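# Thread strap through buckle, pull to stop, release

## Task

Pass the strap's loose end through the buckle, keep drawing it until the spring-loaded end of the strap comes up against its stop, then release so the buckle alone keeps the strap in that position.

## Robot and tools

Robot: two arms on a table. left_arm carries a left hand and sits on the +y side, base near (-0.002, +0.338, +0.011) m; right_arm carries a right hand, base near (-0.033, -0.296, +0.048) m. Both bases are rotated only slightly about z. Arm names do not match image sides. The joints have play, weak wrists and friction, so a hand often rests 1 to 3 cm (sometimes 5 cm) from where it was sent, usually lower; that alone does not mean contact.

Frame: all positions, quaternions (wxyz) and targets use the scene frame: origin at table-top height midway between the nominal bases, +x out over the table, +z up, +y toward left_arm. Reported hand positions can be a few centimetres off.

Hand point: a point fixed to the palm, 0.05 m in front of it and 0.15 m out from the wrist face. Its +z runs along straight fingers, +y comes out of the palm, +x runs across the palm away from the thumb on the right hand (toward the thumb on the left hand). Straight fingers reach 0.06 to 0.07 m past the point and lie 0.06 m behind it along -y. A bracket on the little-finger side of the wrist can strike things.

The row: every action row is 28 numbers, each in [-1, 1], always covering both arms. Order: left dx, dy, dz, rx, ry, rz; left little, ring, middle, index, thumb_bend, thumb_turn, force_limit, speed; then the same fourteen for the right arm. dx..rz are an offset, not a pose: a displacement from that arm's Hand target as it stood when the action or move began, along scene axes, with rotation (rx, ry, rz as one rotation vector) about the Hand target position. Scale: 1.0 equals 0.6 m or 180 degrees. All rows of one action count from the same start, not from the row before; a repeated offset therefore moves the arm again. Six zeros re-request the current Hand target. Finger numbers are absolute targets: -1 open or straight, +1 curled; thumb_turn -1 beside the palm, +1 facing the fingers. force_limit maps -1..+1 to about 0..10 N at the fingertip (0..15 N for the two thumb motors); speed rises linearly from near zero at -1 to full at +0.48 and stays full above. No number means 'unchanged': to keep a hand as it is, resend its last executed eight numbers (or, before any, its hand_measured six plus hand_force_limit and hand_speed). With the thumb turned in, the hand grips objects roughly 0.035 to 0.065 m thick, handles down to about 0.025 m. For a soft grip close at speed -0.94 or lower. To grip harder, raise force_limit and send a target more closed than hand_measured; to loosen, send one more open.

execute_actions: actions is a list of actions; each action is up to 15 rows, one per 1/30 s step, and a short action repeats its last row to fill 15 steps. cameras lists camera names, ["all"], or []; images come back when actions is empty or cameras asks.

move: target is one 28-number row or a list of up to 15 rows, each an offset from the same starting Hand targets. speed in m/s (0.002 to 4.3, default 0.25; turns up to twice that in rad/s), one value or one per target. blend in m rounds corners of a list; 0 stops at each. blocking=false returns after about 0.5 s while the move continues. Paths are straight, do not avoid obstacles or the other arm, last 0.5 to 10 s, and faster moves lag, stray and hit harder. Avoid paths close to an arm's own base; go around it. Finger numbers change at the start (first target) or on arrival at later targets.

wait: seconds from 0 to 10; arms hold their last command. stop: brakes a running move. zoom_image: camera (cam_high, cam_low, cam_left_wrist, cam_right_wrist) and region [x0, y0, x1, y1] pixels, at most 504 by 504, from that camera's newest image. show_instructions: shows reference images. finished_scene: ends the scene for good.

Results: per arm end_effector_position (m) and end_effector_quat_wxyz, Hand target (last commanded pose after clipping; the base for the next offsets), joint positions, velocities and torques (torques include the arm's weight and are noisy), and for each hand six-value lists hand_measured, hand_stopped_by (moving, target, force, stalled, fault) and hand_load_n (positive when pushed open; near 0 after a lost grip). move adds a 'move:' line with the ending (done, off_target, moving, held, fault) and limits (paced = pose clipped, held = steps withheld). Orientation commands are clipped to within 40 degrees of the measured one each step. A MOTOR HOT line warns of heating; at 100 °C an arm drops for 30 to 60 s. Cameras: cam_high and cam_low fixed, plus one wrist camera per arm, each 896x504.

Avoid: anything falling off the table, dropping or releasing moving parts, fast impacts, hard pushes into fixed or heavy objects, excessive finger loads, contact or gripping between the two hands, long stretched or stalled holds that heat motors, and arm stops. To end a push, command the target back beyond the hand point.

Each tool is called as name([rows], argument=value, ...), one row to a line, values as JSON.

Reference images:

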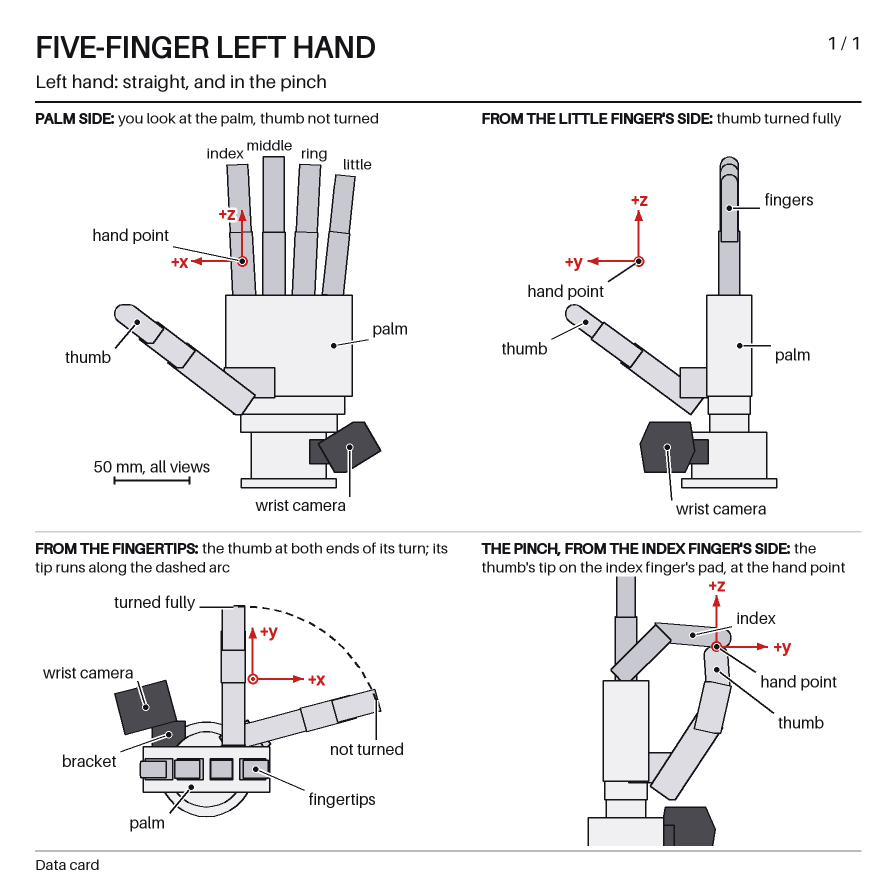

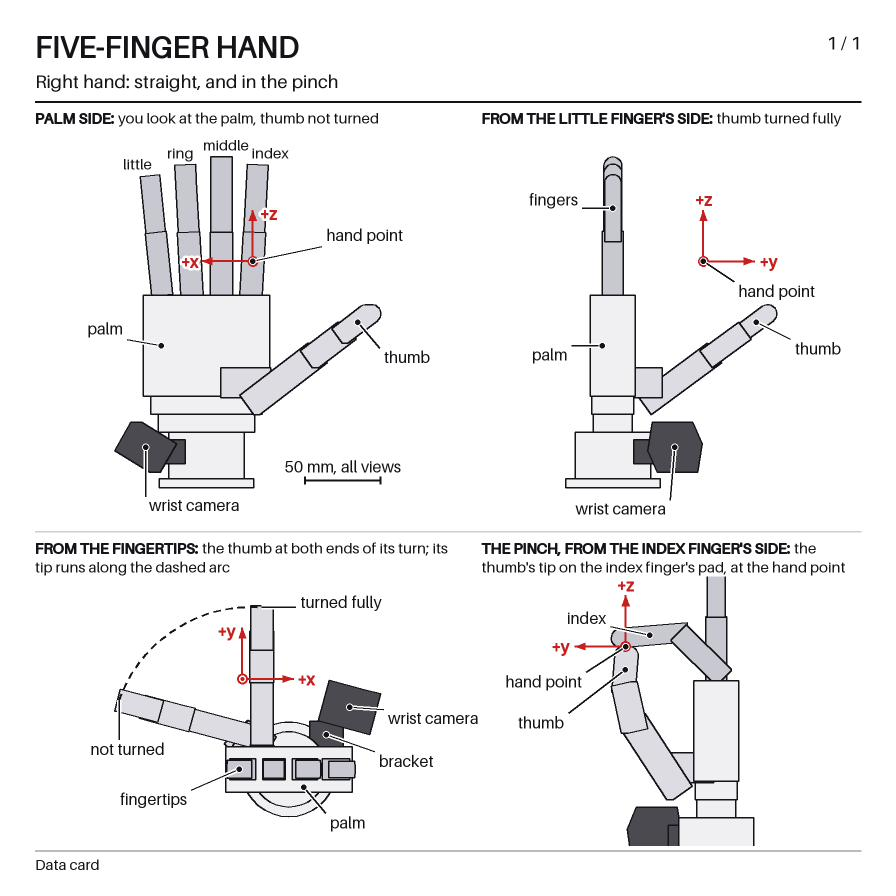

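## Session

execute_actions(actions=[])

Scene clock: 0.00 s.
left_arm: end_effector_position=(+0.0410, -0.0363, +0.2396) hand_measured=(-1.000, -1.000, -1.000, -1.000, -1.000, -1.000) hand_load_n=(+0.0, +0.0, +0.0, -0.5, +0.0, +0.0) hand_stopped_by=(target, target, target, target, target, target) hand_force_limit=0.00 hand_speed=-0.80 end_effector_quat_wxyz=(-0.028, +0.494, +0.740, -0.455) | right_arm: end_effector_position=(+0.4697, -0.3992, +0.2146) hand_measured=(-1.000, -1.000, -1.000, -1.000, -1.000, -1.000) hand_load_n=(+0.0, +0.0, +0.0, +0.0, +0.0, +0.0) hand_stopped_by=(target, target, target, target, target, target) hand_force_limit=0.00 hand_speed=-0.80 end_effector_quat_wxyz=(+0.023, +0.692, -0.720, -0.051)
Joint positions: left_arm=[-1.174 1.005 0.929 -0.878 0.773 1.305] | right_arm=[-0.227 1.953 1.873 -1.601 -0.014 -0.204]
Joint velocities: within noise
Joint torques (N m): no reading
Heat: left arm: hottest elbow 26 °C; right arm: hottest wrist pitch 27 °C.
Hand target: left_arm +0.0445, -0.0463, +0.2626; -0.008, +0.501, +0.726, -0.471 | right_arm +0.4782, -0.4000, +0.2214; +0.014, +0.691, -0.721, -0.039

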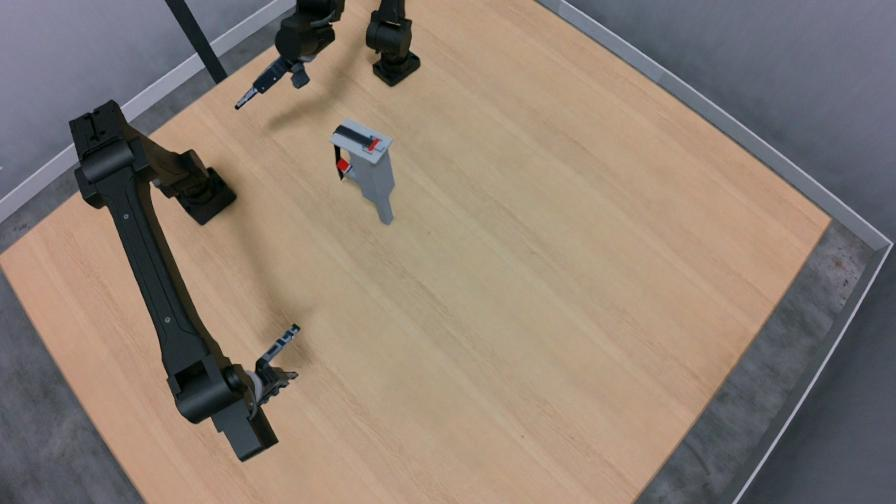

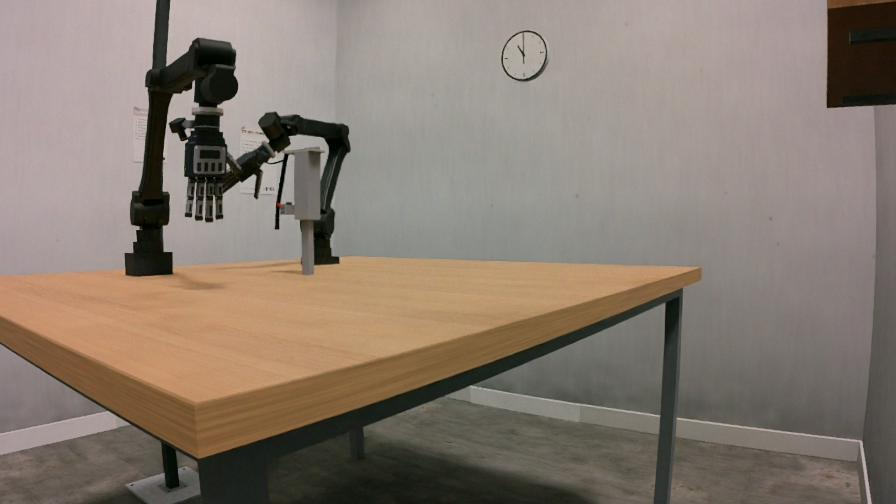

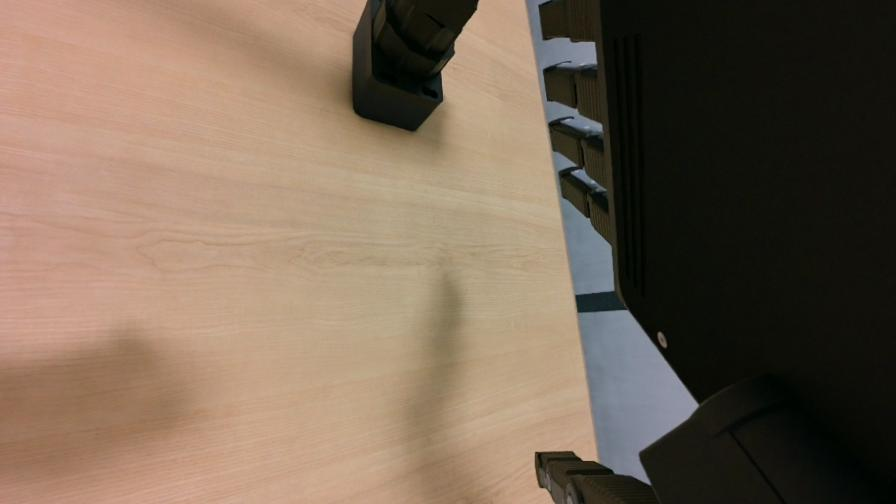

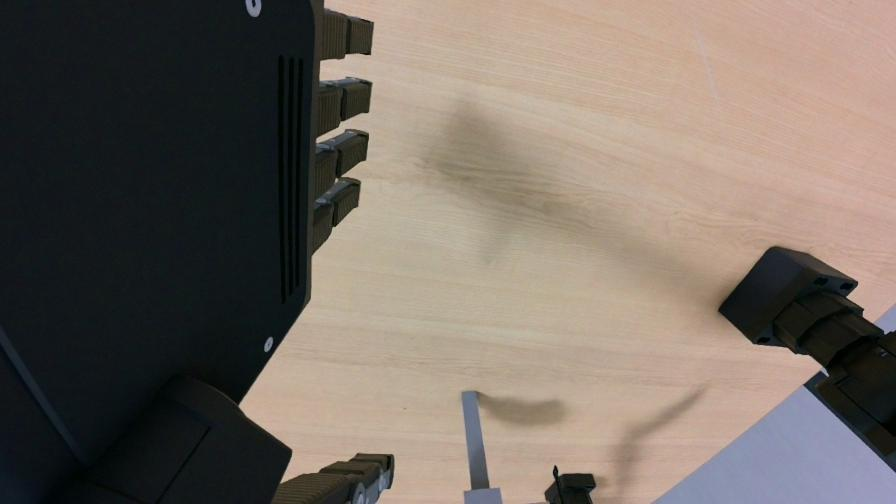

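zoom_image(camera="cam_high", region=[300, 100, 430, 240])

zoom_image(camera="cam_low", region=[230, 120, 370, 290])

zoom_image(camera="cam_right_wrist", region=[400, 350, 680, 504])

Scaled by 3.600.

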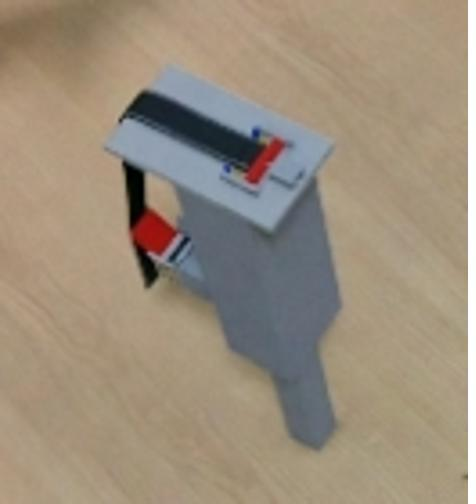

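Scaled by 2.965.

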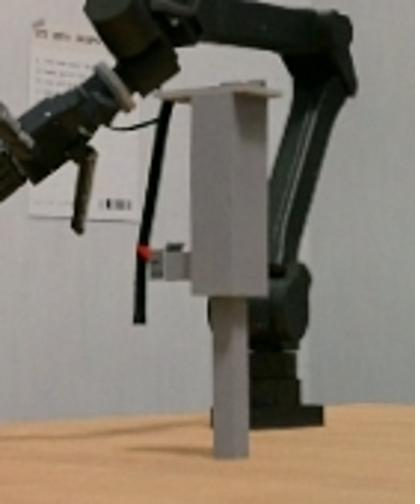

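Scaled by 1.800.

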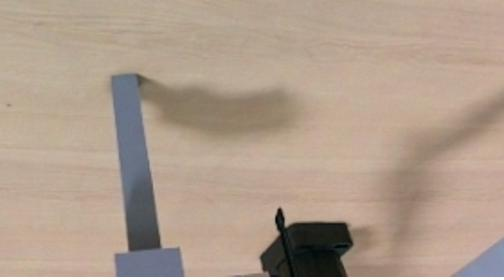

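move(target=[0,0,0,0,0,0,-1,-1,-1,-1,-1,-1,0,-0.8,-0.43,0.25,0.133,0.167,0,0,-1,-1,-1,-1,-1,-1,0,-0.8], cameras=["all"])

Scene clock: 83.53 s.
left_arm: end_effector_position=(+0.0410, -0.0363, +0.2396) hand_measured=(-1.000, -1.000, -1.000, -1.000, -1.000, -1.000) hand_load_n=(+0.0, +0.0, +0.0, +0.0, +0.0, +0.0) hand_stopped_by=(target, target, target, target, target, target) hand_force_limit=0.00 hand_speed=-0.80 end_effector_quat_wxyz=(-0.028, +0.494, +0.740, -0.455) | right_arm: end_effector_position=(+0.2288, -0.2518, +0.2974) hand_measured=(-1.000, -1.000, -1.000, -1.000, -1.000, -1.000) hand_load_n=(+0.0, +0.0, +0.0, +0.0, +0.0, +0.0) hand_stopped_by=(target, target, target, target, target, target) hand_force_limit=0.00 hand_speed=-0.80 end_effector_quat_wxyz=(-0.164, +0.671, -0.691, -0.215)
Joint positions: left_arm=[-1.174 1.005 0.929 -0.878 0.773 1.305] | right_arm=[-0.229 1.281 1.161 -1.664 -0.508 -0.27]
Joint torques (N m): left_arm=[-0.62 -5.54 12.22 0.9 0.44 -0.08] | right_arm=[0.62 -8.18 6.68 -0.96 -0.87 -0.18]
Heat: left arm: hottest elbow 32 °C; right arm: hottest shoulder 29 °C.
Hand target: left_arm +0.0445, -0.0463, +0.2626; -0.008, +0.501, +0.726, -0.471 | right_arm +0.2202, -0.2500, +0.3012; -0.166, +0.671, -0.687, -0.225
Off the commanded pose: left_arm 0.025 m, 3 deg | right_arm 0.010 m, 1 deg.
joint sent to its limit (right arm) — joint 4 (wrist pitch), lower limit. The joint targets are off in position, not in orientation.
move: off_target (left_arm)
camera_calibration:
cam_right_wrist: T_world_to_cam=[[-0.983262, -0.168583, -0.0691022, 0.206556], [-0.146801, 0.508414, 0.848507, -0.0807329], [-0.107911, 0.844449, -0.524653, 0.510731], [0, 0, 0, 1]] pos_world=[0.24636, -0.355419, 0.350732]

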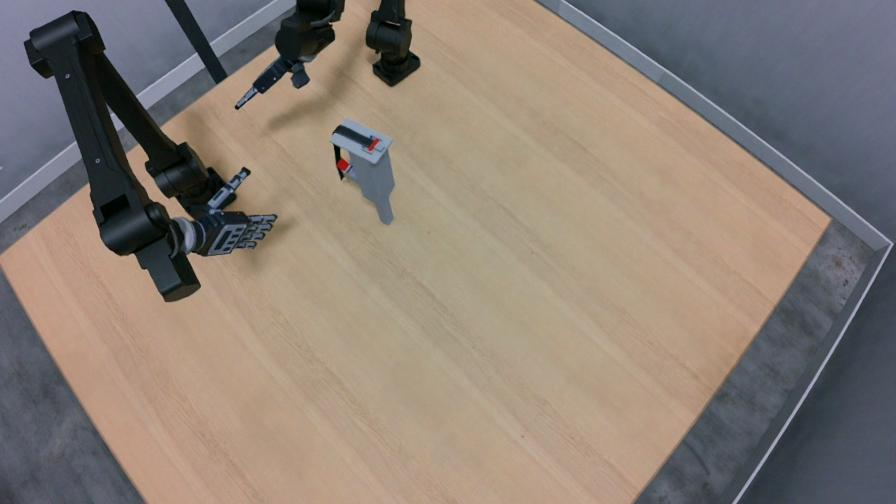

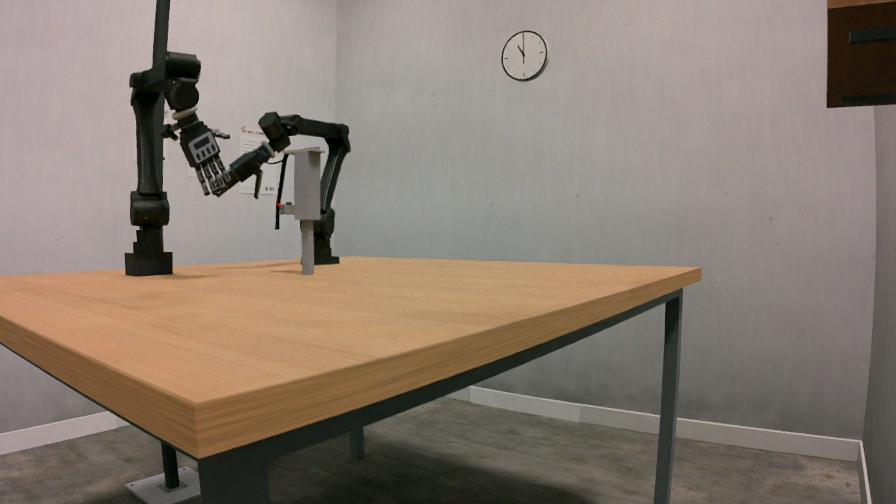

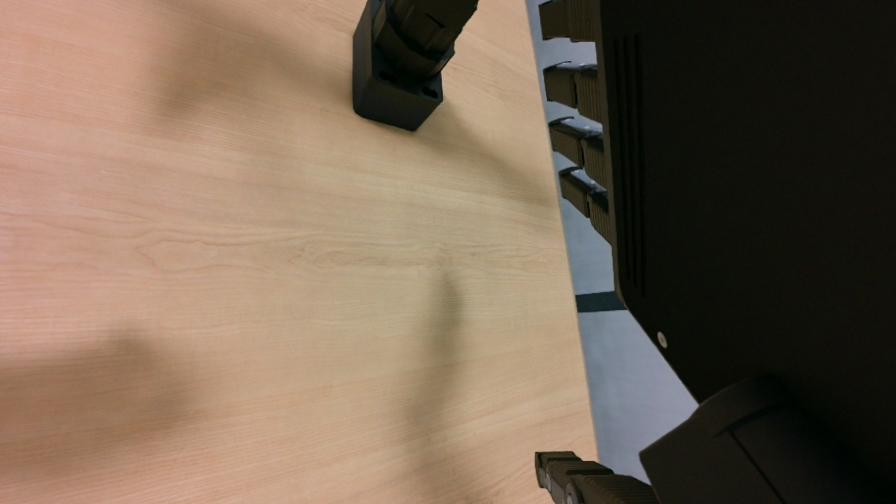

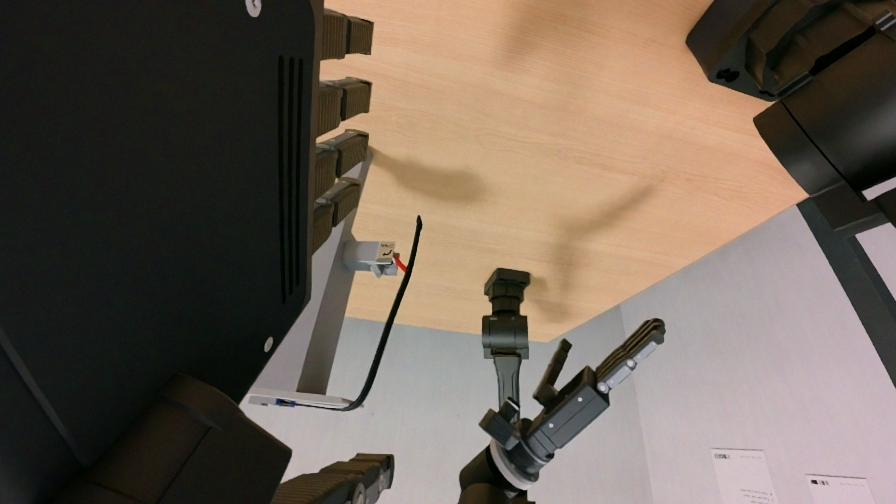

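zoom_image(camera="cam_right_wrist", region=[310, 190, 470, 300])

zoom_image(camera="cam_right_wrist", region=[230, 340, 400, 440])

Scaled by 3.150.

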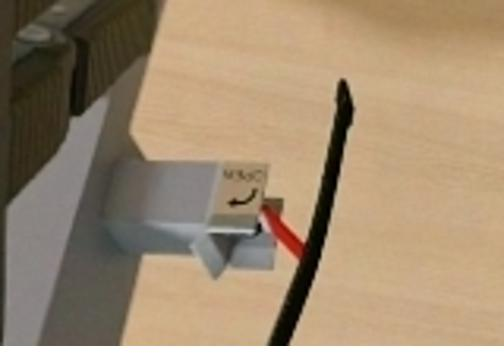

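Scaled by 2.965.

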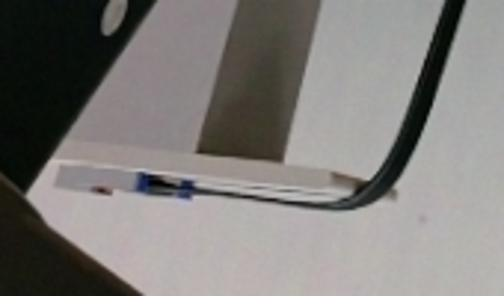

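move(target=[0.334,0.353,0.062,0,0,0.272,-1,-1,-1,-1,-1,-1,0,-0.8,0,0,0,0,0,0,-1,-1,-1,-1,-1,-1,0,-0.8], cameras=["all"])

Scene clock: 127.00 s.
left_arm: end_effector_position=(+0.2332, +0.1686, +0.2675) hand_measured=(-1.000, -1.000, -1.000, -1.000, -1.000, -1.000) hand_load_n=(+0.0, -0.5, +0.0, +0.0, +0.0, +0.0) hand_stopped_by=(target, target, target, target, target, target) hand_force_limit=0.00 hand_speed=-0.80 end_effector_quat_wxyz=(+0.158, +0.138, +0.880, -0.426) | right_arm: end_effector_position=(+0.2288, -0.2518, +0.2974) hand_measured=(-1.000, -1.000, -1.000, -1.000, -1.000, -1.000) hand_load_n=(+0.0, +0.0, +0.0, +0.0, +0.0, +0.0) hand_stopped_by=(target, target, target, target, target, target) hand_force_limit=0.00 hand_speed=-0.80 end_effector_quat_wxyz=(-0.164, +0.671, -0.691, -0.215)
Joint positions: left_arm=[-0.241 0.776 0.894 -1.145 0.815 1.389] | right_arm=[-0.229 1.281 1.161 -1.664 -0.508 -0.27]
Joint torques (N m): left_arm=[0.15 -2.2 14.54 0.31 0.75 0.01] | right_arm=[0.62 -8.12 6.67 -0.96 -0.87 -0.18]
Heat: left arm: hottest elbow 33 °C; right arm: hottest shoulder 27 °C.
Hand target: left_arm +0.2449, +0.1655, +0.2998; +0.187, +0.155, +0.869, -0.432 | right_arm +0.2202, -0.2500, +0.3012; -0.166, +0.671, -0.687, -0.225
Off the commanded pose: left_arm 0.035 m, 4 deg | right_arm 0.010 m, 1 deg.
joint sent to its limit (right arm) — joint 4 (wrist pitch), lower limit. The joint targets are off in position, not in orientation.
move: off_target (left_arm)
camera_calibration:
cam_left_wrist: T_world_to_cam=[[-0.630531, -0.552634, 0.545002, 0.0986272], [-0.748725, 0.618125, -0.239444, 0.139871], [-0.204555, -0.559033, -0.803517, 0.471328], [0, 0, 0, 1]] pos_world=[0.263325, 0.231535, 0.358459]
cam_right_wrist: T_world_to_cam=[[-0.983262, -0.168583, -0.0691022, 0.206556], [-0.146801, 0.508414, 0.848507, -0.0807329], [-0.107911, 0.844449, -0.524653, 0.510731], [0, 0, 0, 1]] pos_world=[0.24636, -0.355419, 0.350732]

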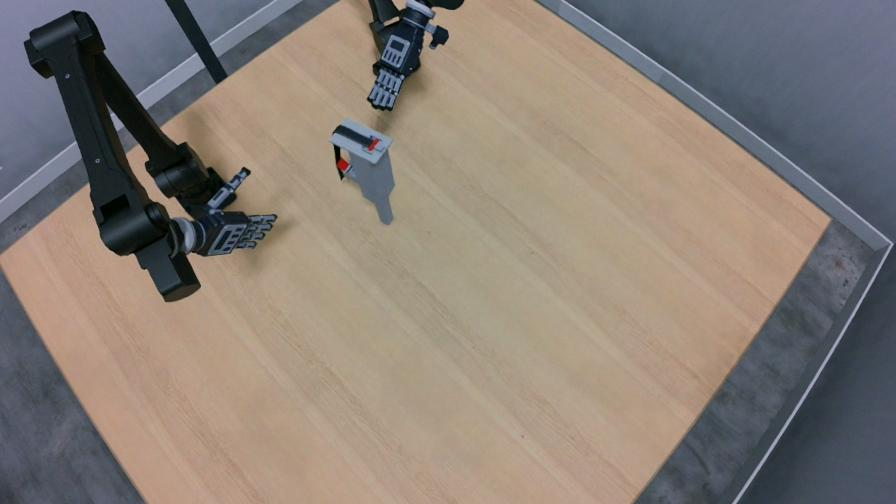

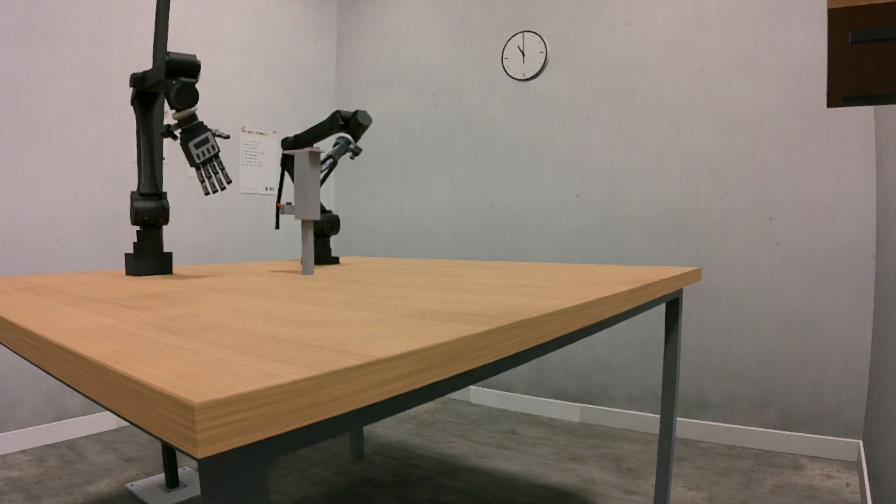

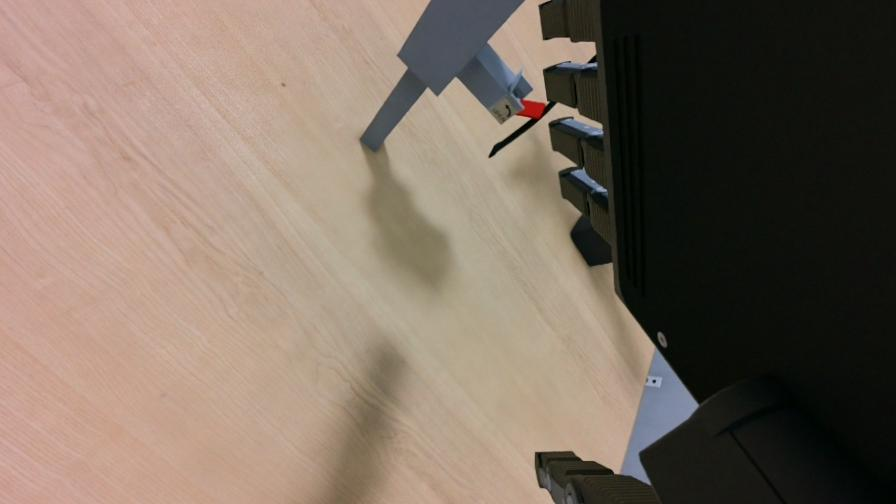

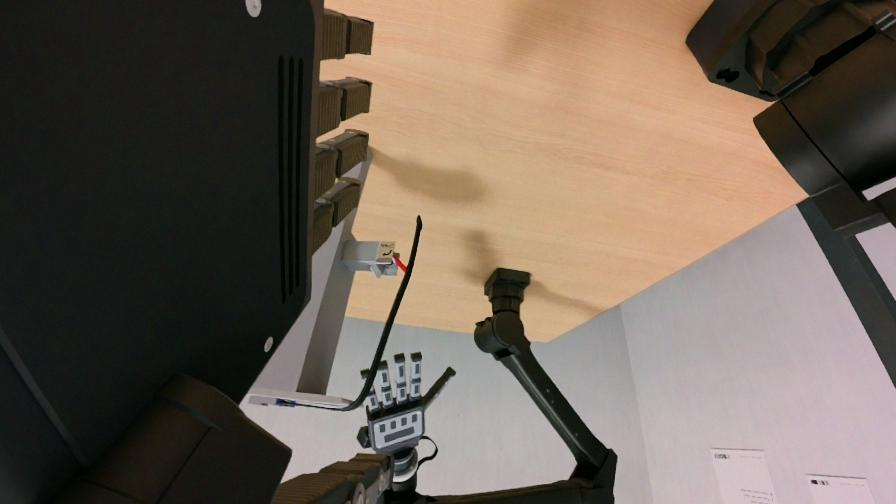

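zoom_image(camera="cam_left_wrist", region=[440, 30, 600, 170])

Scaled by 3.150.

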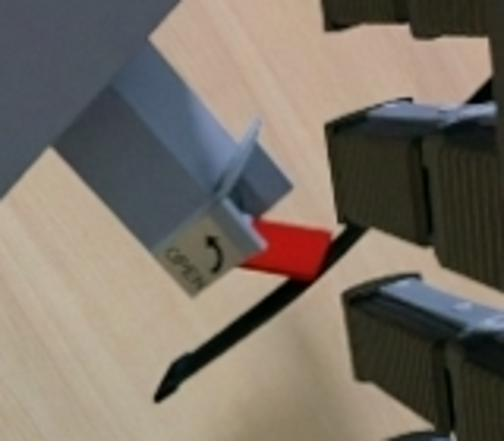

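move(target=[-0.06,-0.07,0.05,-0.137,-0.04,0.0625,-1,-1,-1,-1,-1,-1,0,-0.8,0,0,0,0,0,0,-1,-1,-1,-1,-1,-1,0,-0.8], cameras=["cam_left_wrist","cam_low"])

Scene clock: 139.23 s.
left_arm: end_effector_position=(+0.2074, +0.1257, +0.3191) hand_measured=(-1.000, -1.000, -1.000, -1.000, -1.000, -1.000) hand_load_n=(+0.0, +0.0, +0.0, +0.0, +0.0, -0.5) hand_stopped_by=(target, target, target, target, target, target) hand_force_limit=0.00 hand_speed=-0.80 end_effector_quat_wxyz=(+0.300, +0.046, +0.763, -0.571) | right_arm: end_effector_position=(+0.2288, -0.2518, +0.2974) hand_measured=(-1.000, -1.000, -1.000, -1.000, -1.000, -1.000) hand_load_n=(+0.0, +0.0, +0.0, +0.0, +0.0, +0.0) hand_stopped_by=(target, target, target, target, target, target) hand_force_limit=0.00 hand_speed=-0.80 end_effector_quat_wxyz=(-0.164, +0.671, -0.691, -0.215)
Joint positions: left_arm=[-0.35 0.388 0.622 -0.472 0.77 0.711] | right_arm=[-0.229 1.281 1.161 -1.664 -0.508 -0.27]
Joint torques (N m): left_arm=[-1.2 -0.38 10.21 1.99 -0.14 -0.15] | right_arm=[0.56 -8.12 6.67 -0.96 -0.87 -0.19]
Heat: left arm: hottest elbow 33 °C; right arm: hottest elbow 27 °C.
Hand target: left_arm +0.2089, +0.1235, +0.3298; +0.311, +0.053, +0.754, -0.576 | right_arm +0.2202, -0.2500, +0.3012; -0.166, +0.671, -0.687, -0.225
Off the commanded pose: left_arm 0.011 m, 2 deg | right_arm 0.010 m, 1 deg.
joint sent to its limit (right arm) — joint 4 (wrist pitch), lower limit. The joint targets are off in position, not in orientation.
move: off_target (left_arm)
camera_calibration:
cam_left_wrist: T_world_to_cam=[[-0.630866, -0.425763, 0.64864, -0.0183366], [-0.7736, 0.280961, -0.567982, 0.311703], [0.0595829, -0.860108, -0.506619, 0.371757], [0, 0, 0, 1]] pos_world=[0.207415, 0.224368, 0.377275]
Images, in order (width x height): cam_low 896x504, cam_left_wrist 896x504.

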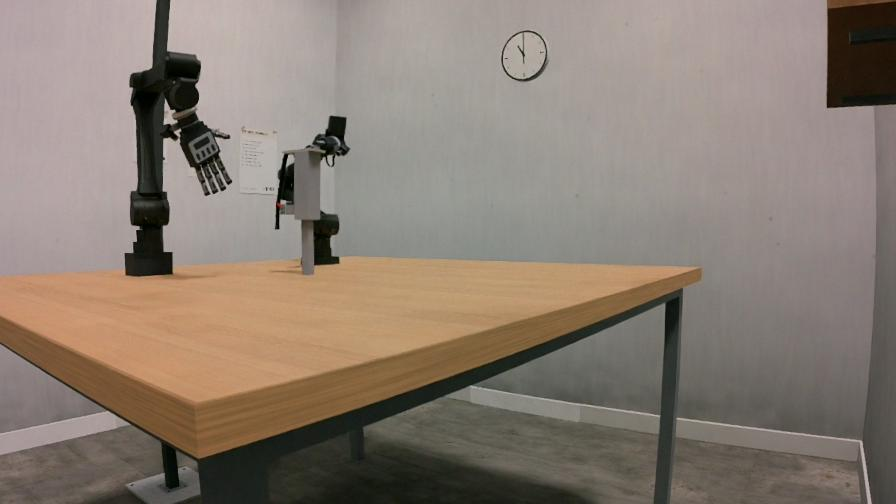

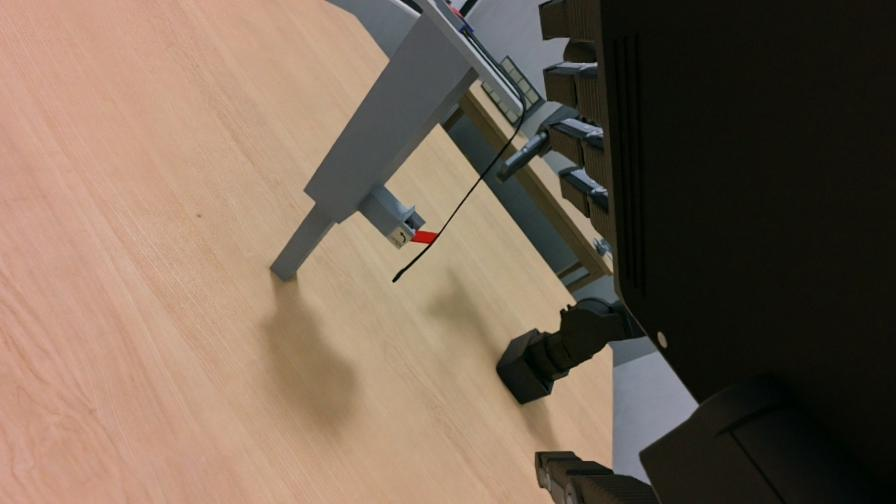

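zoom_image(camera="cam_left_wrist", region=[340, 160, 480, 300])

zoom_image(camera="cam_left_wrist", region=[370, 0, 550, 150])

Scaled by 3.600.

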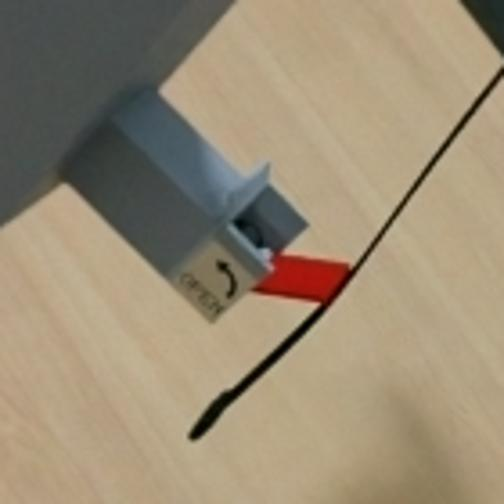

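Scaled by 2.800.

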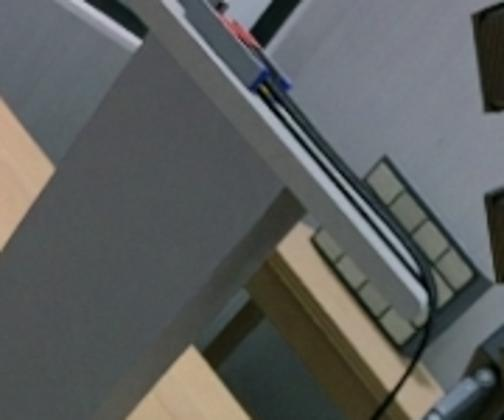

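move(target=[0,0,0,0,0,0,-1,-1,-1,-1,-1,-1,0,-0.8,-0.067,0.083,-0.085,0.265,-0.218,-0.3675,-1,-1,-1,-1,-1,-1,0,-0.8], cameras=["all"])

Scene clock: 183.47 s.
left_arm: end_effector_position=(+0.2073, +0.1256, +0.3191) hand_measured=(-1.000, -1.000, -1.000, -1.000, -1.000, -1.000) hand_load_n=(+0.0, +0.0, +0.0, +0.0, +0.0, +0.0) hand_stopped_by=(target, target, target, target, target, target) hand_force_limit=0.00 hand_speed=-0.80 end_effector_quat_wxyz=(+0.299, +0.045, +0.763, -0.571) | right_arm: end_effector_position=(+0.1836, -0.2061, +0.2503) hand_measured=(-1.000, -1.000, -1.000, -1.000, -1.000, -1.000) hand_load_n=(+0.0, +0.0, +0.0, +0.0, +0.0, -0.5) hand_stopped_by=(target, target, target, target, target, target) hand_force_limit=0.00 hand_speed=-0.80 end_effector_quat_wxyz=(+0.656, -0.204, +0.708, +0.163)
Joint positions: left_arm=[-0.35 0.388 0.622 -0.472 0.77 0.709] | right_arm=[-0.649 0.02 0.025 -0.233 -1.179 1.321]
Joint torques (N m): left_arm=[-1.32 -0.32 10.21 2 -0.14 -0.17] | right_arm=[1.08 2.61 9.35 1.01 -0.29 -0.03]
Heat: left arm: hottest elbow 31 °C; right arm: hottest elbow 27 °C.
Hand target: left_arm +0.2089, +0.1235, +0.3298; +0.311, +0.053, +0.754, -0.576 | right_arm +0.1829, -0.2049, +0.2530; +0.656, -0.207, +0.707, +0.165 (not the last commanded pose)
Off the commanded pose: left_arm 0.011 m, 2 deg | right_arm 0.007 m, 11 deg.
move: held (right_arm; a check stopped the path), off_target (left_arm); limits=held
pose unreachable (right arm): on one or more control steps of this call, first in action 0 (counted from 0), this arm could not follow its commanded pose, so it was not sent that pose on those steps. It may still have moved: this result reports where it is.
cause: moving toward the commanded pose would bring two parts of the arm too close to each other (joints 2 (shoulder) and 3 (elbow) lie between them).
camera_calibration:
cam_left_wrist: T_world_to_cam=[[-0.629896, -0.425453, 0.649785, -0.0191488], [-0.774428, 0.280394, -0.567133, 0.311632], [0.0590923, -0.860447, -0.506102, 0.371659], [0, 0, 0, 1]] pos_world=[0.207313, 0.224266, 0.377277]
cam_right_wrist: T_world_to_cam=[[-0.473758, 0.839968, -0.264588, 0.329845], [-0.450468, 0.027026, 0.892383, -0.125119], [0.756724, 0.541962, 0.365575, -0.00143246], [0, 0, 0, 1]] pos_world=[0.100988, -0.272901, 0.19945]

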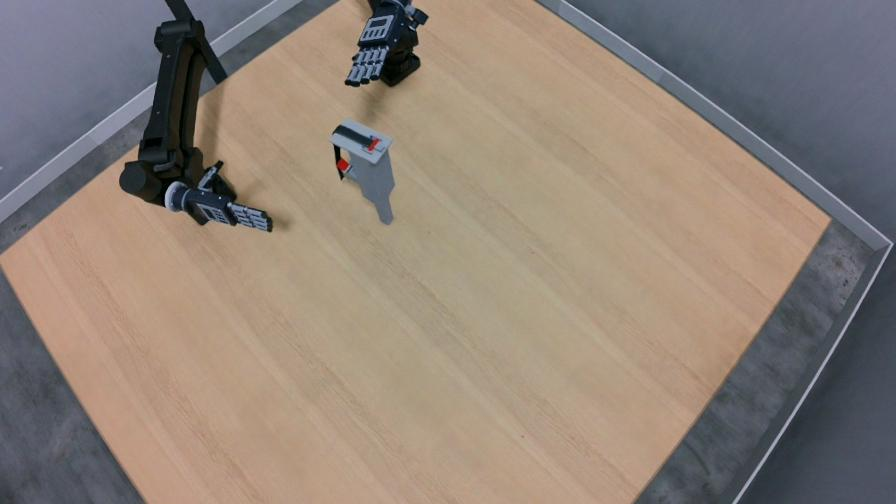

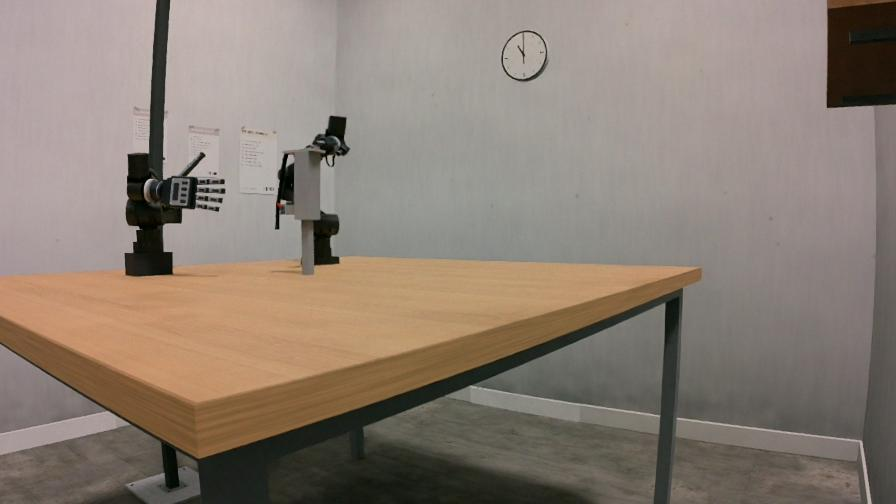

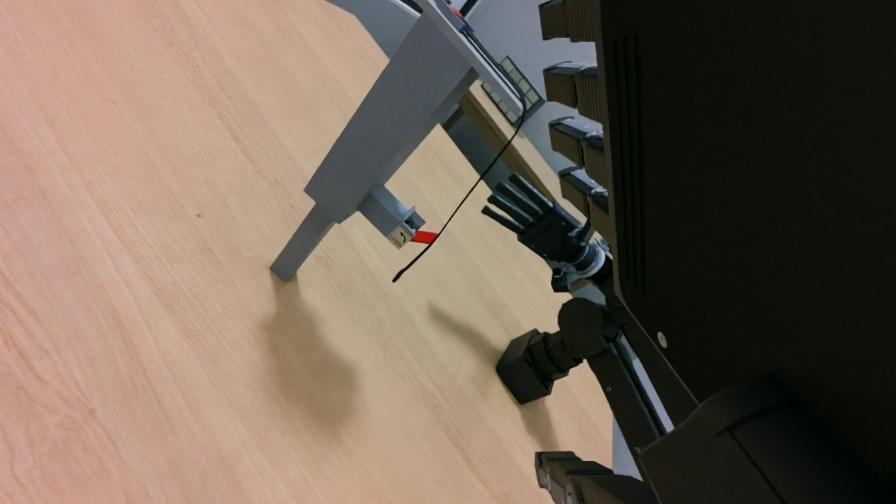

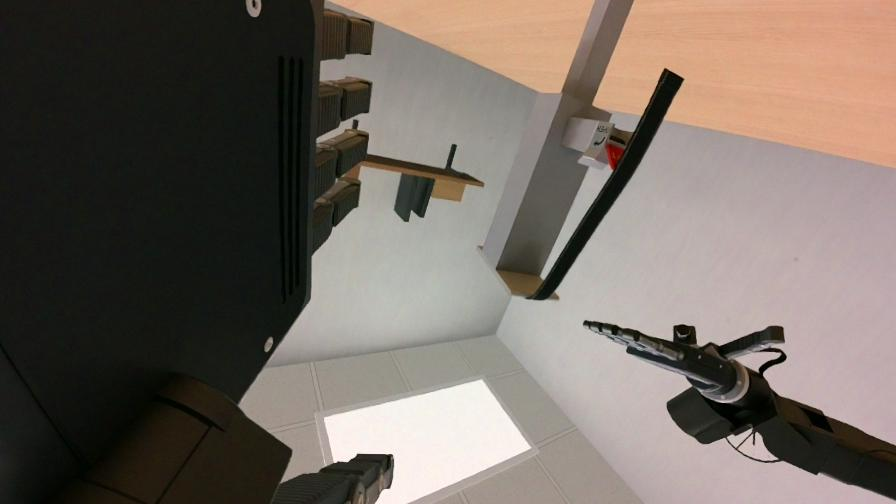

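zoom_image(camera="cam_right_wrist", region=[520, 50, 700, 200])

zoom_image(camera="cam_right_wrist", region=[460, 200, 600, 320])

Scaled by 2.800.

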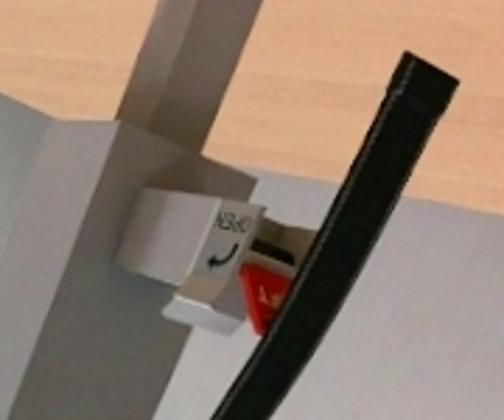

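Scaled by 3.600.

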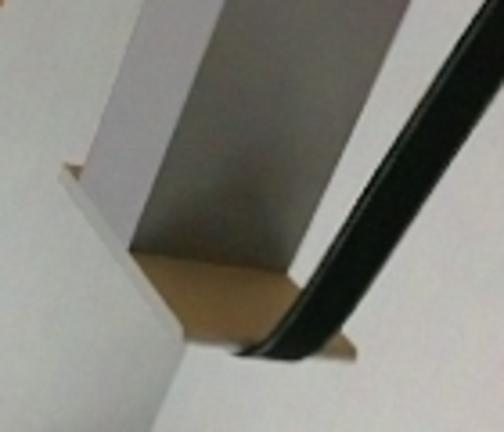

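move(target=[0,0,0,0,0,0,-1,-1,-1,-1,-1,-1,0,-0.8,0.053,0.125,-0.155,0.0226,-0.0194,-0.0583,-1,-1,-1,0,-1,1,0,0], cameras=["all"], speed=0.15)

Scene clock: 245.17 s.
left_arm: end_effector_position=(+0.2073, +0.1256, +0.3191) hand_measured=(-1.000, -1.000, -1.000, -1.000, -1.000, -1.000) hand_load_n=(+0.0, +0.0, +0.0, +0.0, +0.0, -0.5) hand_stopped_by=(target, target, target, target, target, target) hand_force_limit=0.00 hand_speed=-0.80 end_effector_quat_wxyz=(+0.299, +0.045, +0.763, -0.571) | right_arm: end_effector_position=(+0.1841, -0.2065, +0.2502) hand_measured=(-1.000, -1.000, -1.000, +0.000, -1.000, +1.000) hand_load_n=(+0.0, +0.0, +0.0, +0.0, +0.0, -0.5) hand_stopped_by=(target, target, target, target, target, target) hand_force_limit=0.00 hand_speed=0.00 end_effector_quat_wxyz=(+0.656, -0.203, +0.709, +0.161)
Joint positions: left_arm=[-0.35 0.388 0.622 -0.472 0.77 0.709] | right_arm=[-0.649 0.02 0.025 -0.233 -1.176 1.321]
Joint torques (N m): left_arm=[-1.14 -0.32 10.19 1.99 -0.15 -0.17] | right_arm=[1.14 2.55 9.29 1.2 -0.4 0.01]
Heat: left arm: hottest elbow 31 °C; right arm: hottest elbow 27 °C.
Hand target: left_arm +0.2089, +0.1235, +0.3298; +0.311, +0.053, +0.754, -0.576 | right_arm +0.1830, -0.2050, +0.2531; +0.656, -0.207, +0.706, +0.165 (not the last commanded pose)
Off the commanded pose: left_arm 0.011 m, 2 deg | right_arm 0.122 m, 11 deg.
move: held (right_arm; a check stopped the path), off_target (left_arm); limits=held
pose unreachable (right arm): on one or more control steps of this call, first in action 0 (counted from 0), this arm could not follow its commanded pose, so it was not sent that pose on those steps. It may still have moved: this result reports where it is.
cause: moving toward the commanded pose would bring two parts of the arm too close to each other (joints 2 (shoulder) and 3 (elbow) lie between them).
camera_calibration:
cam_left_wrist: T_world_to_cam=[[-0.629896, -0.425453, 0.649785, -0.0191488], [-0.774428, 0.280394, -0.567133, 0.311632], [0.0590923, -0.860447, -0.506102, 0.371659], [0, 0, 0, 1]] pos_world=[0.207313, 0.224266, 0.377277]
cam_right_wrist: T_world_to_cam=[[-0.471352, 0.84123, -0.264876, 0.330235], [-0.450017, 0.0288861, 0.892553, -0.124508], [0.758494, 0.539905, 0.364952, -0.00205612], [0, 0, 0, 1]] pos_world=[0.101186, -0.273097, 0.199351]

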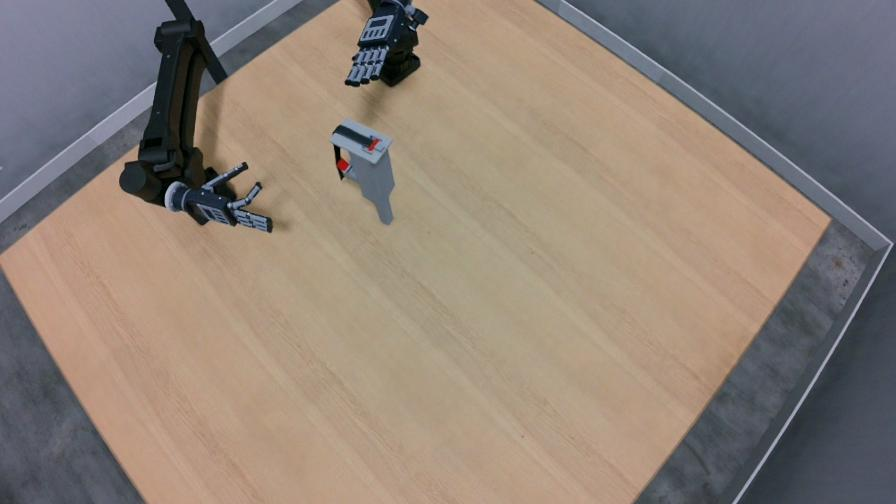

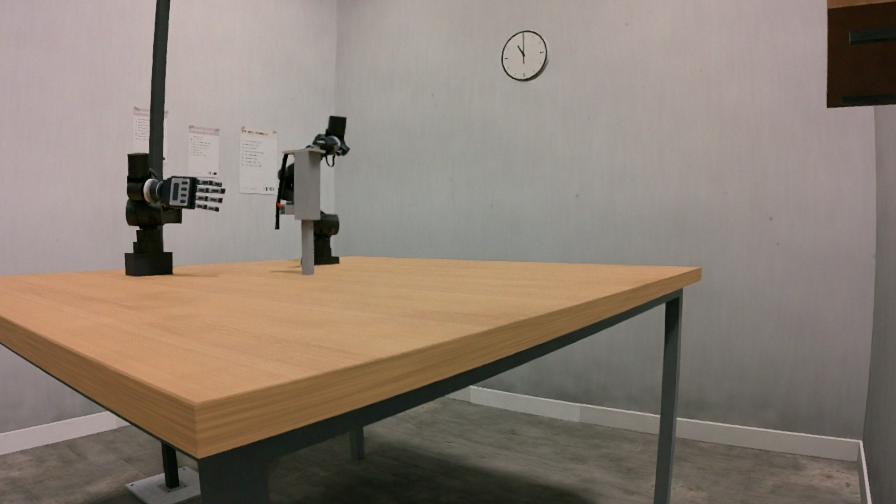

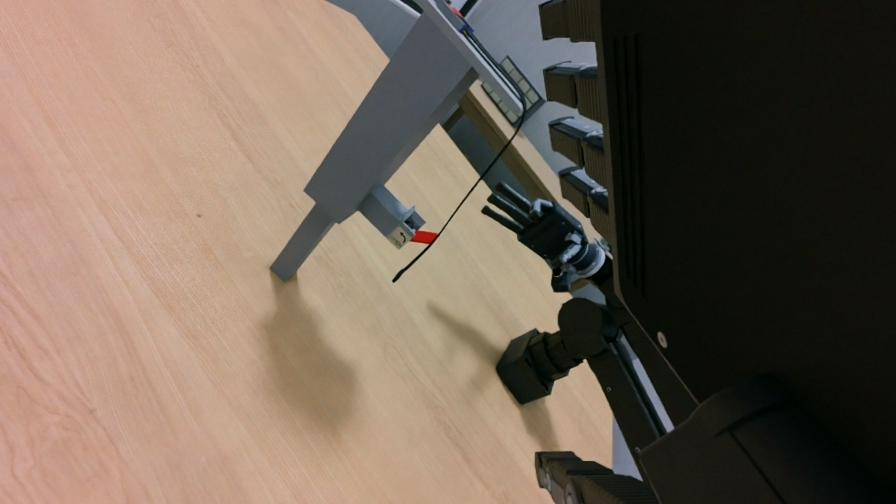

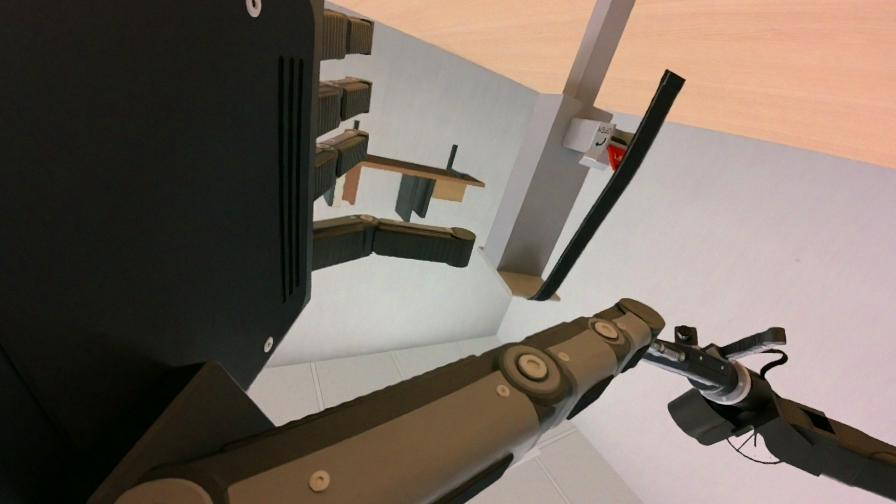

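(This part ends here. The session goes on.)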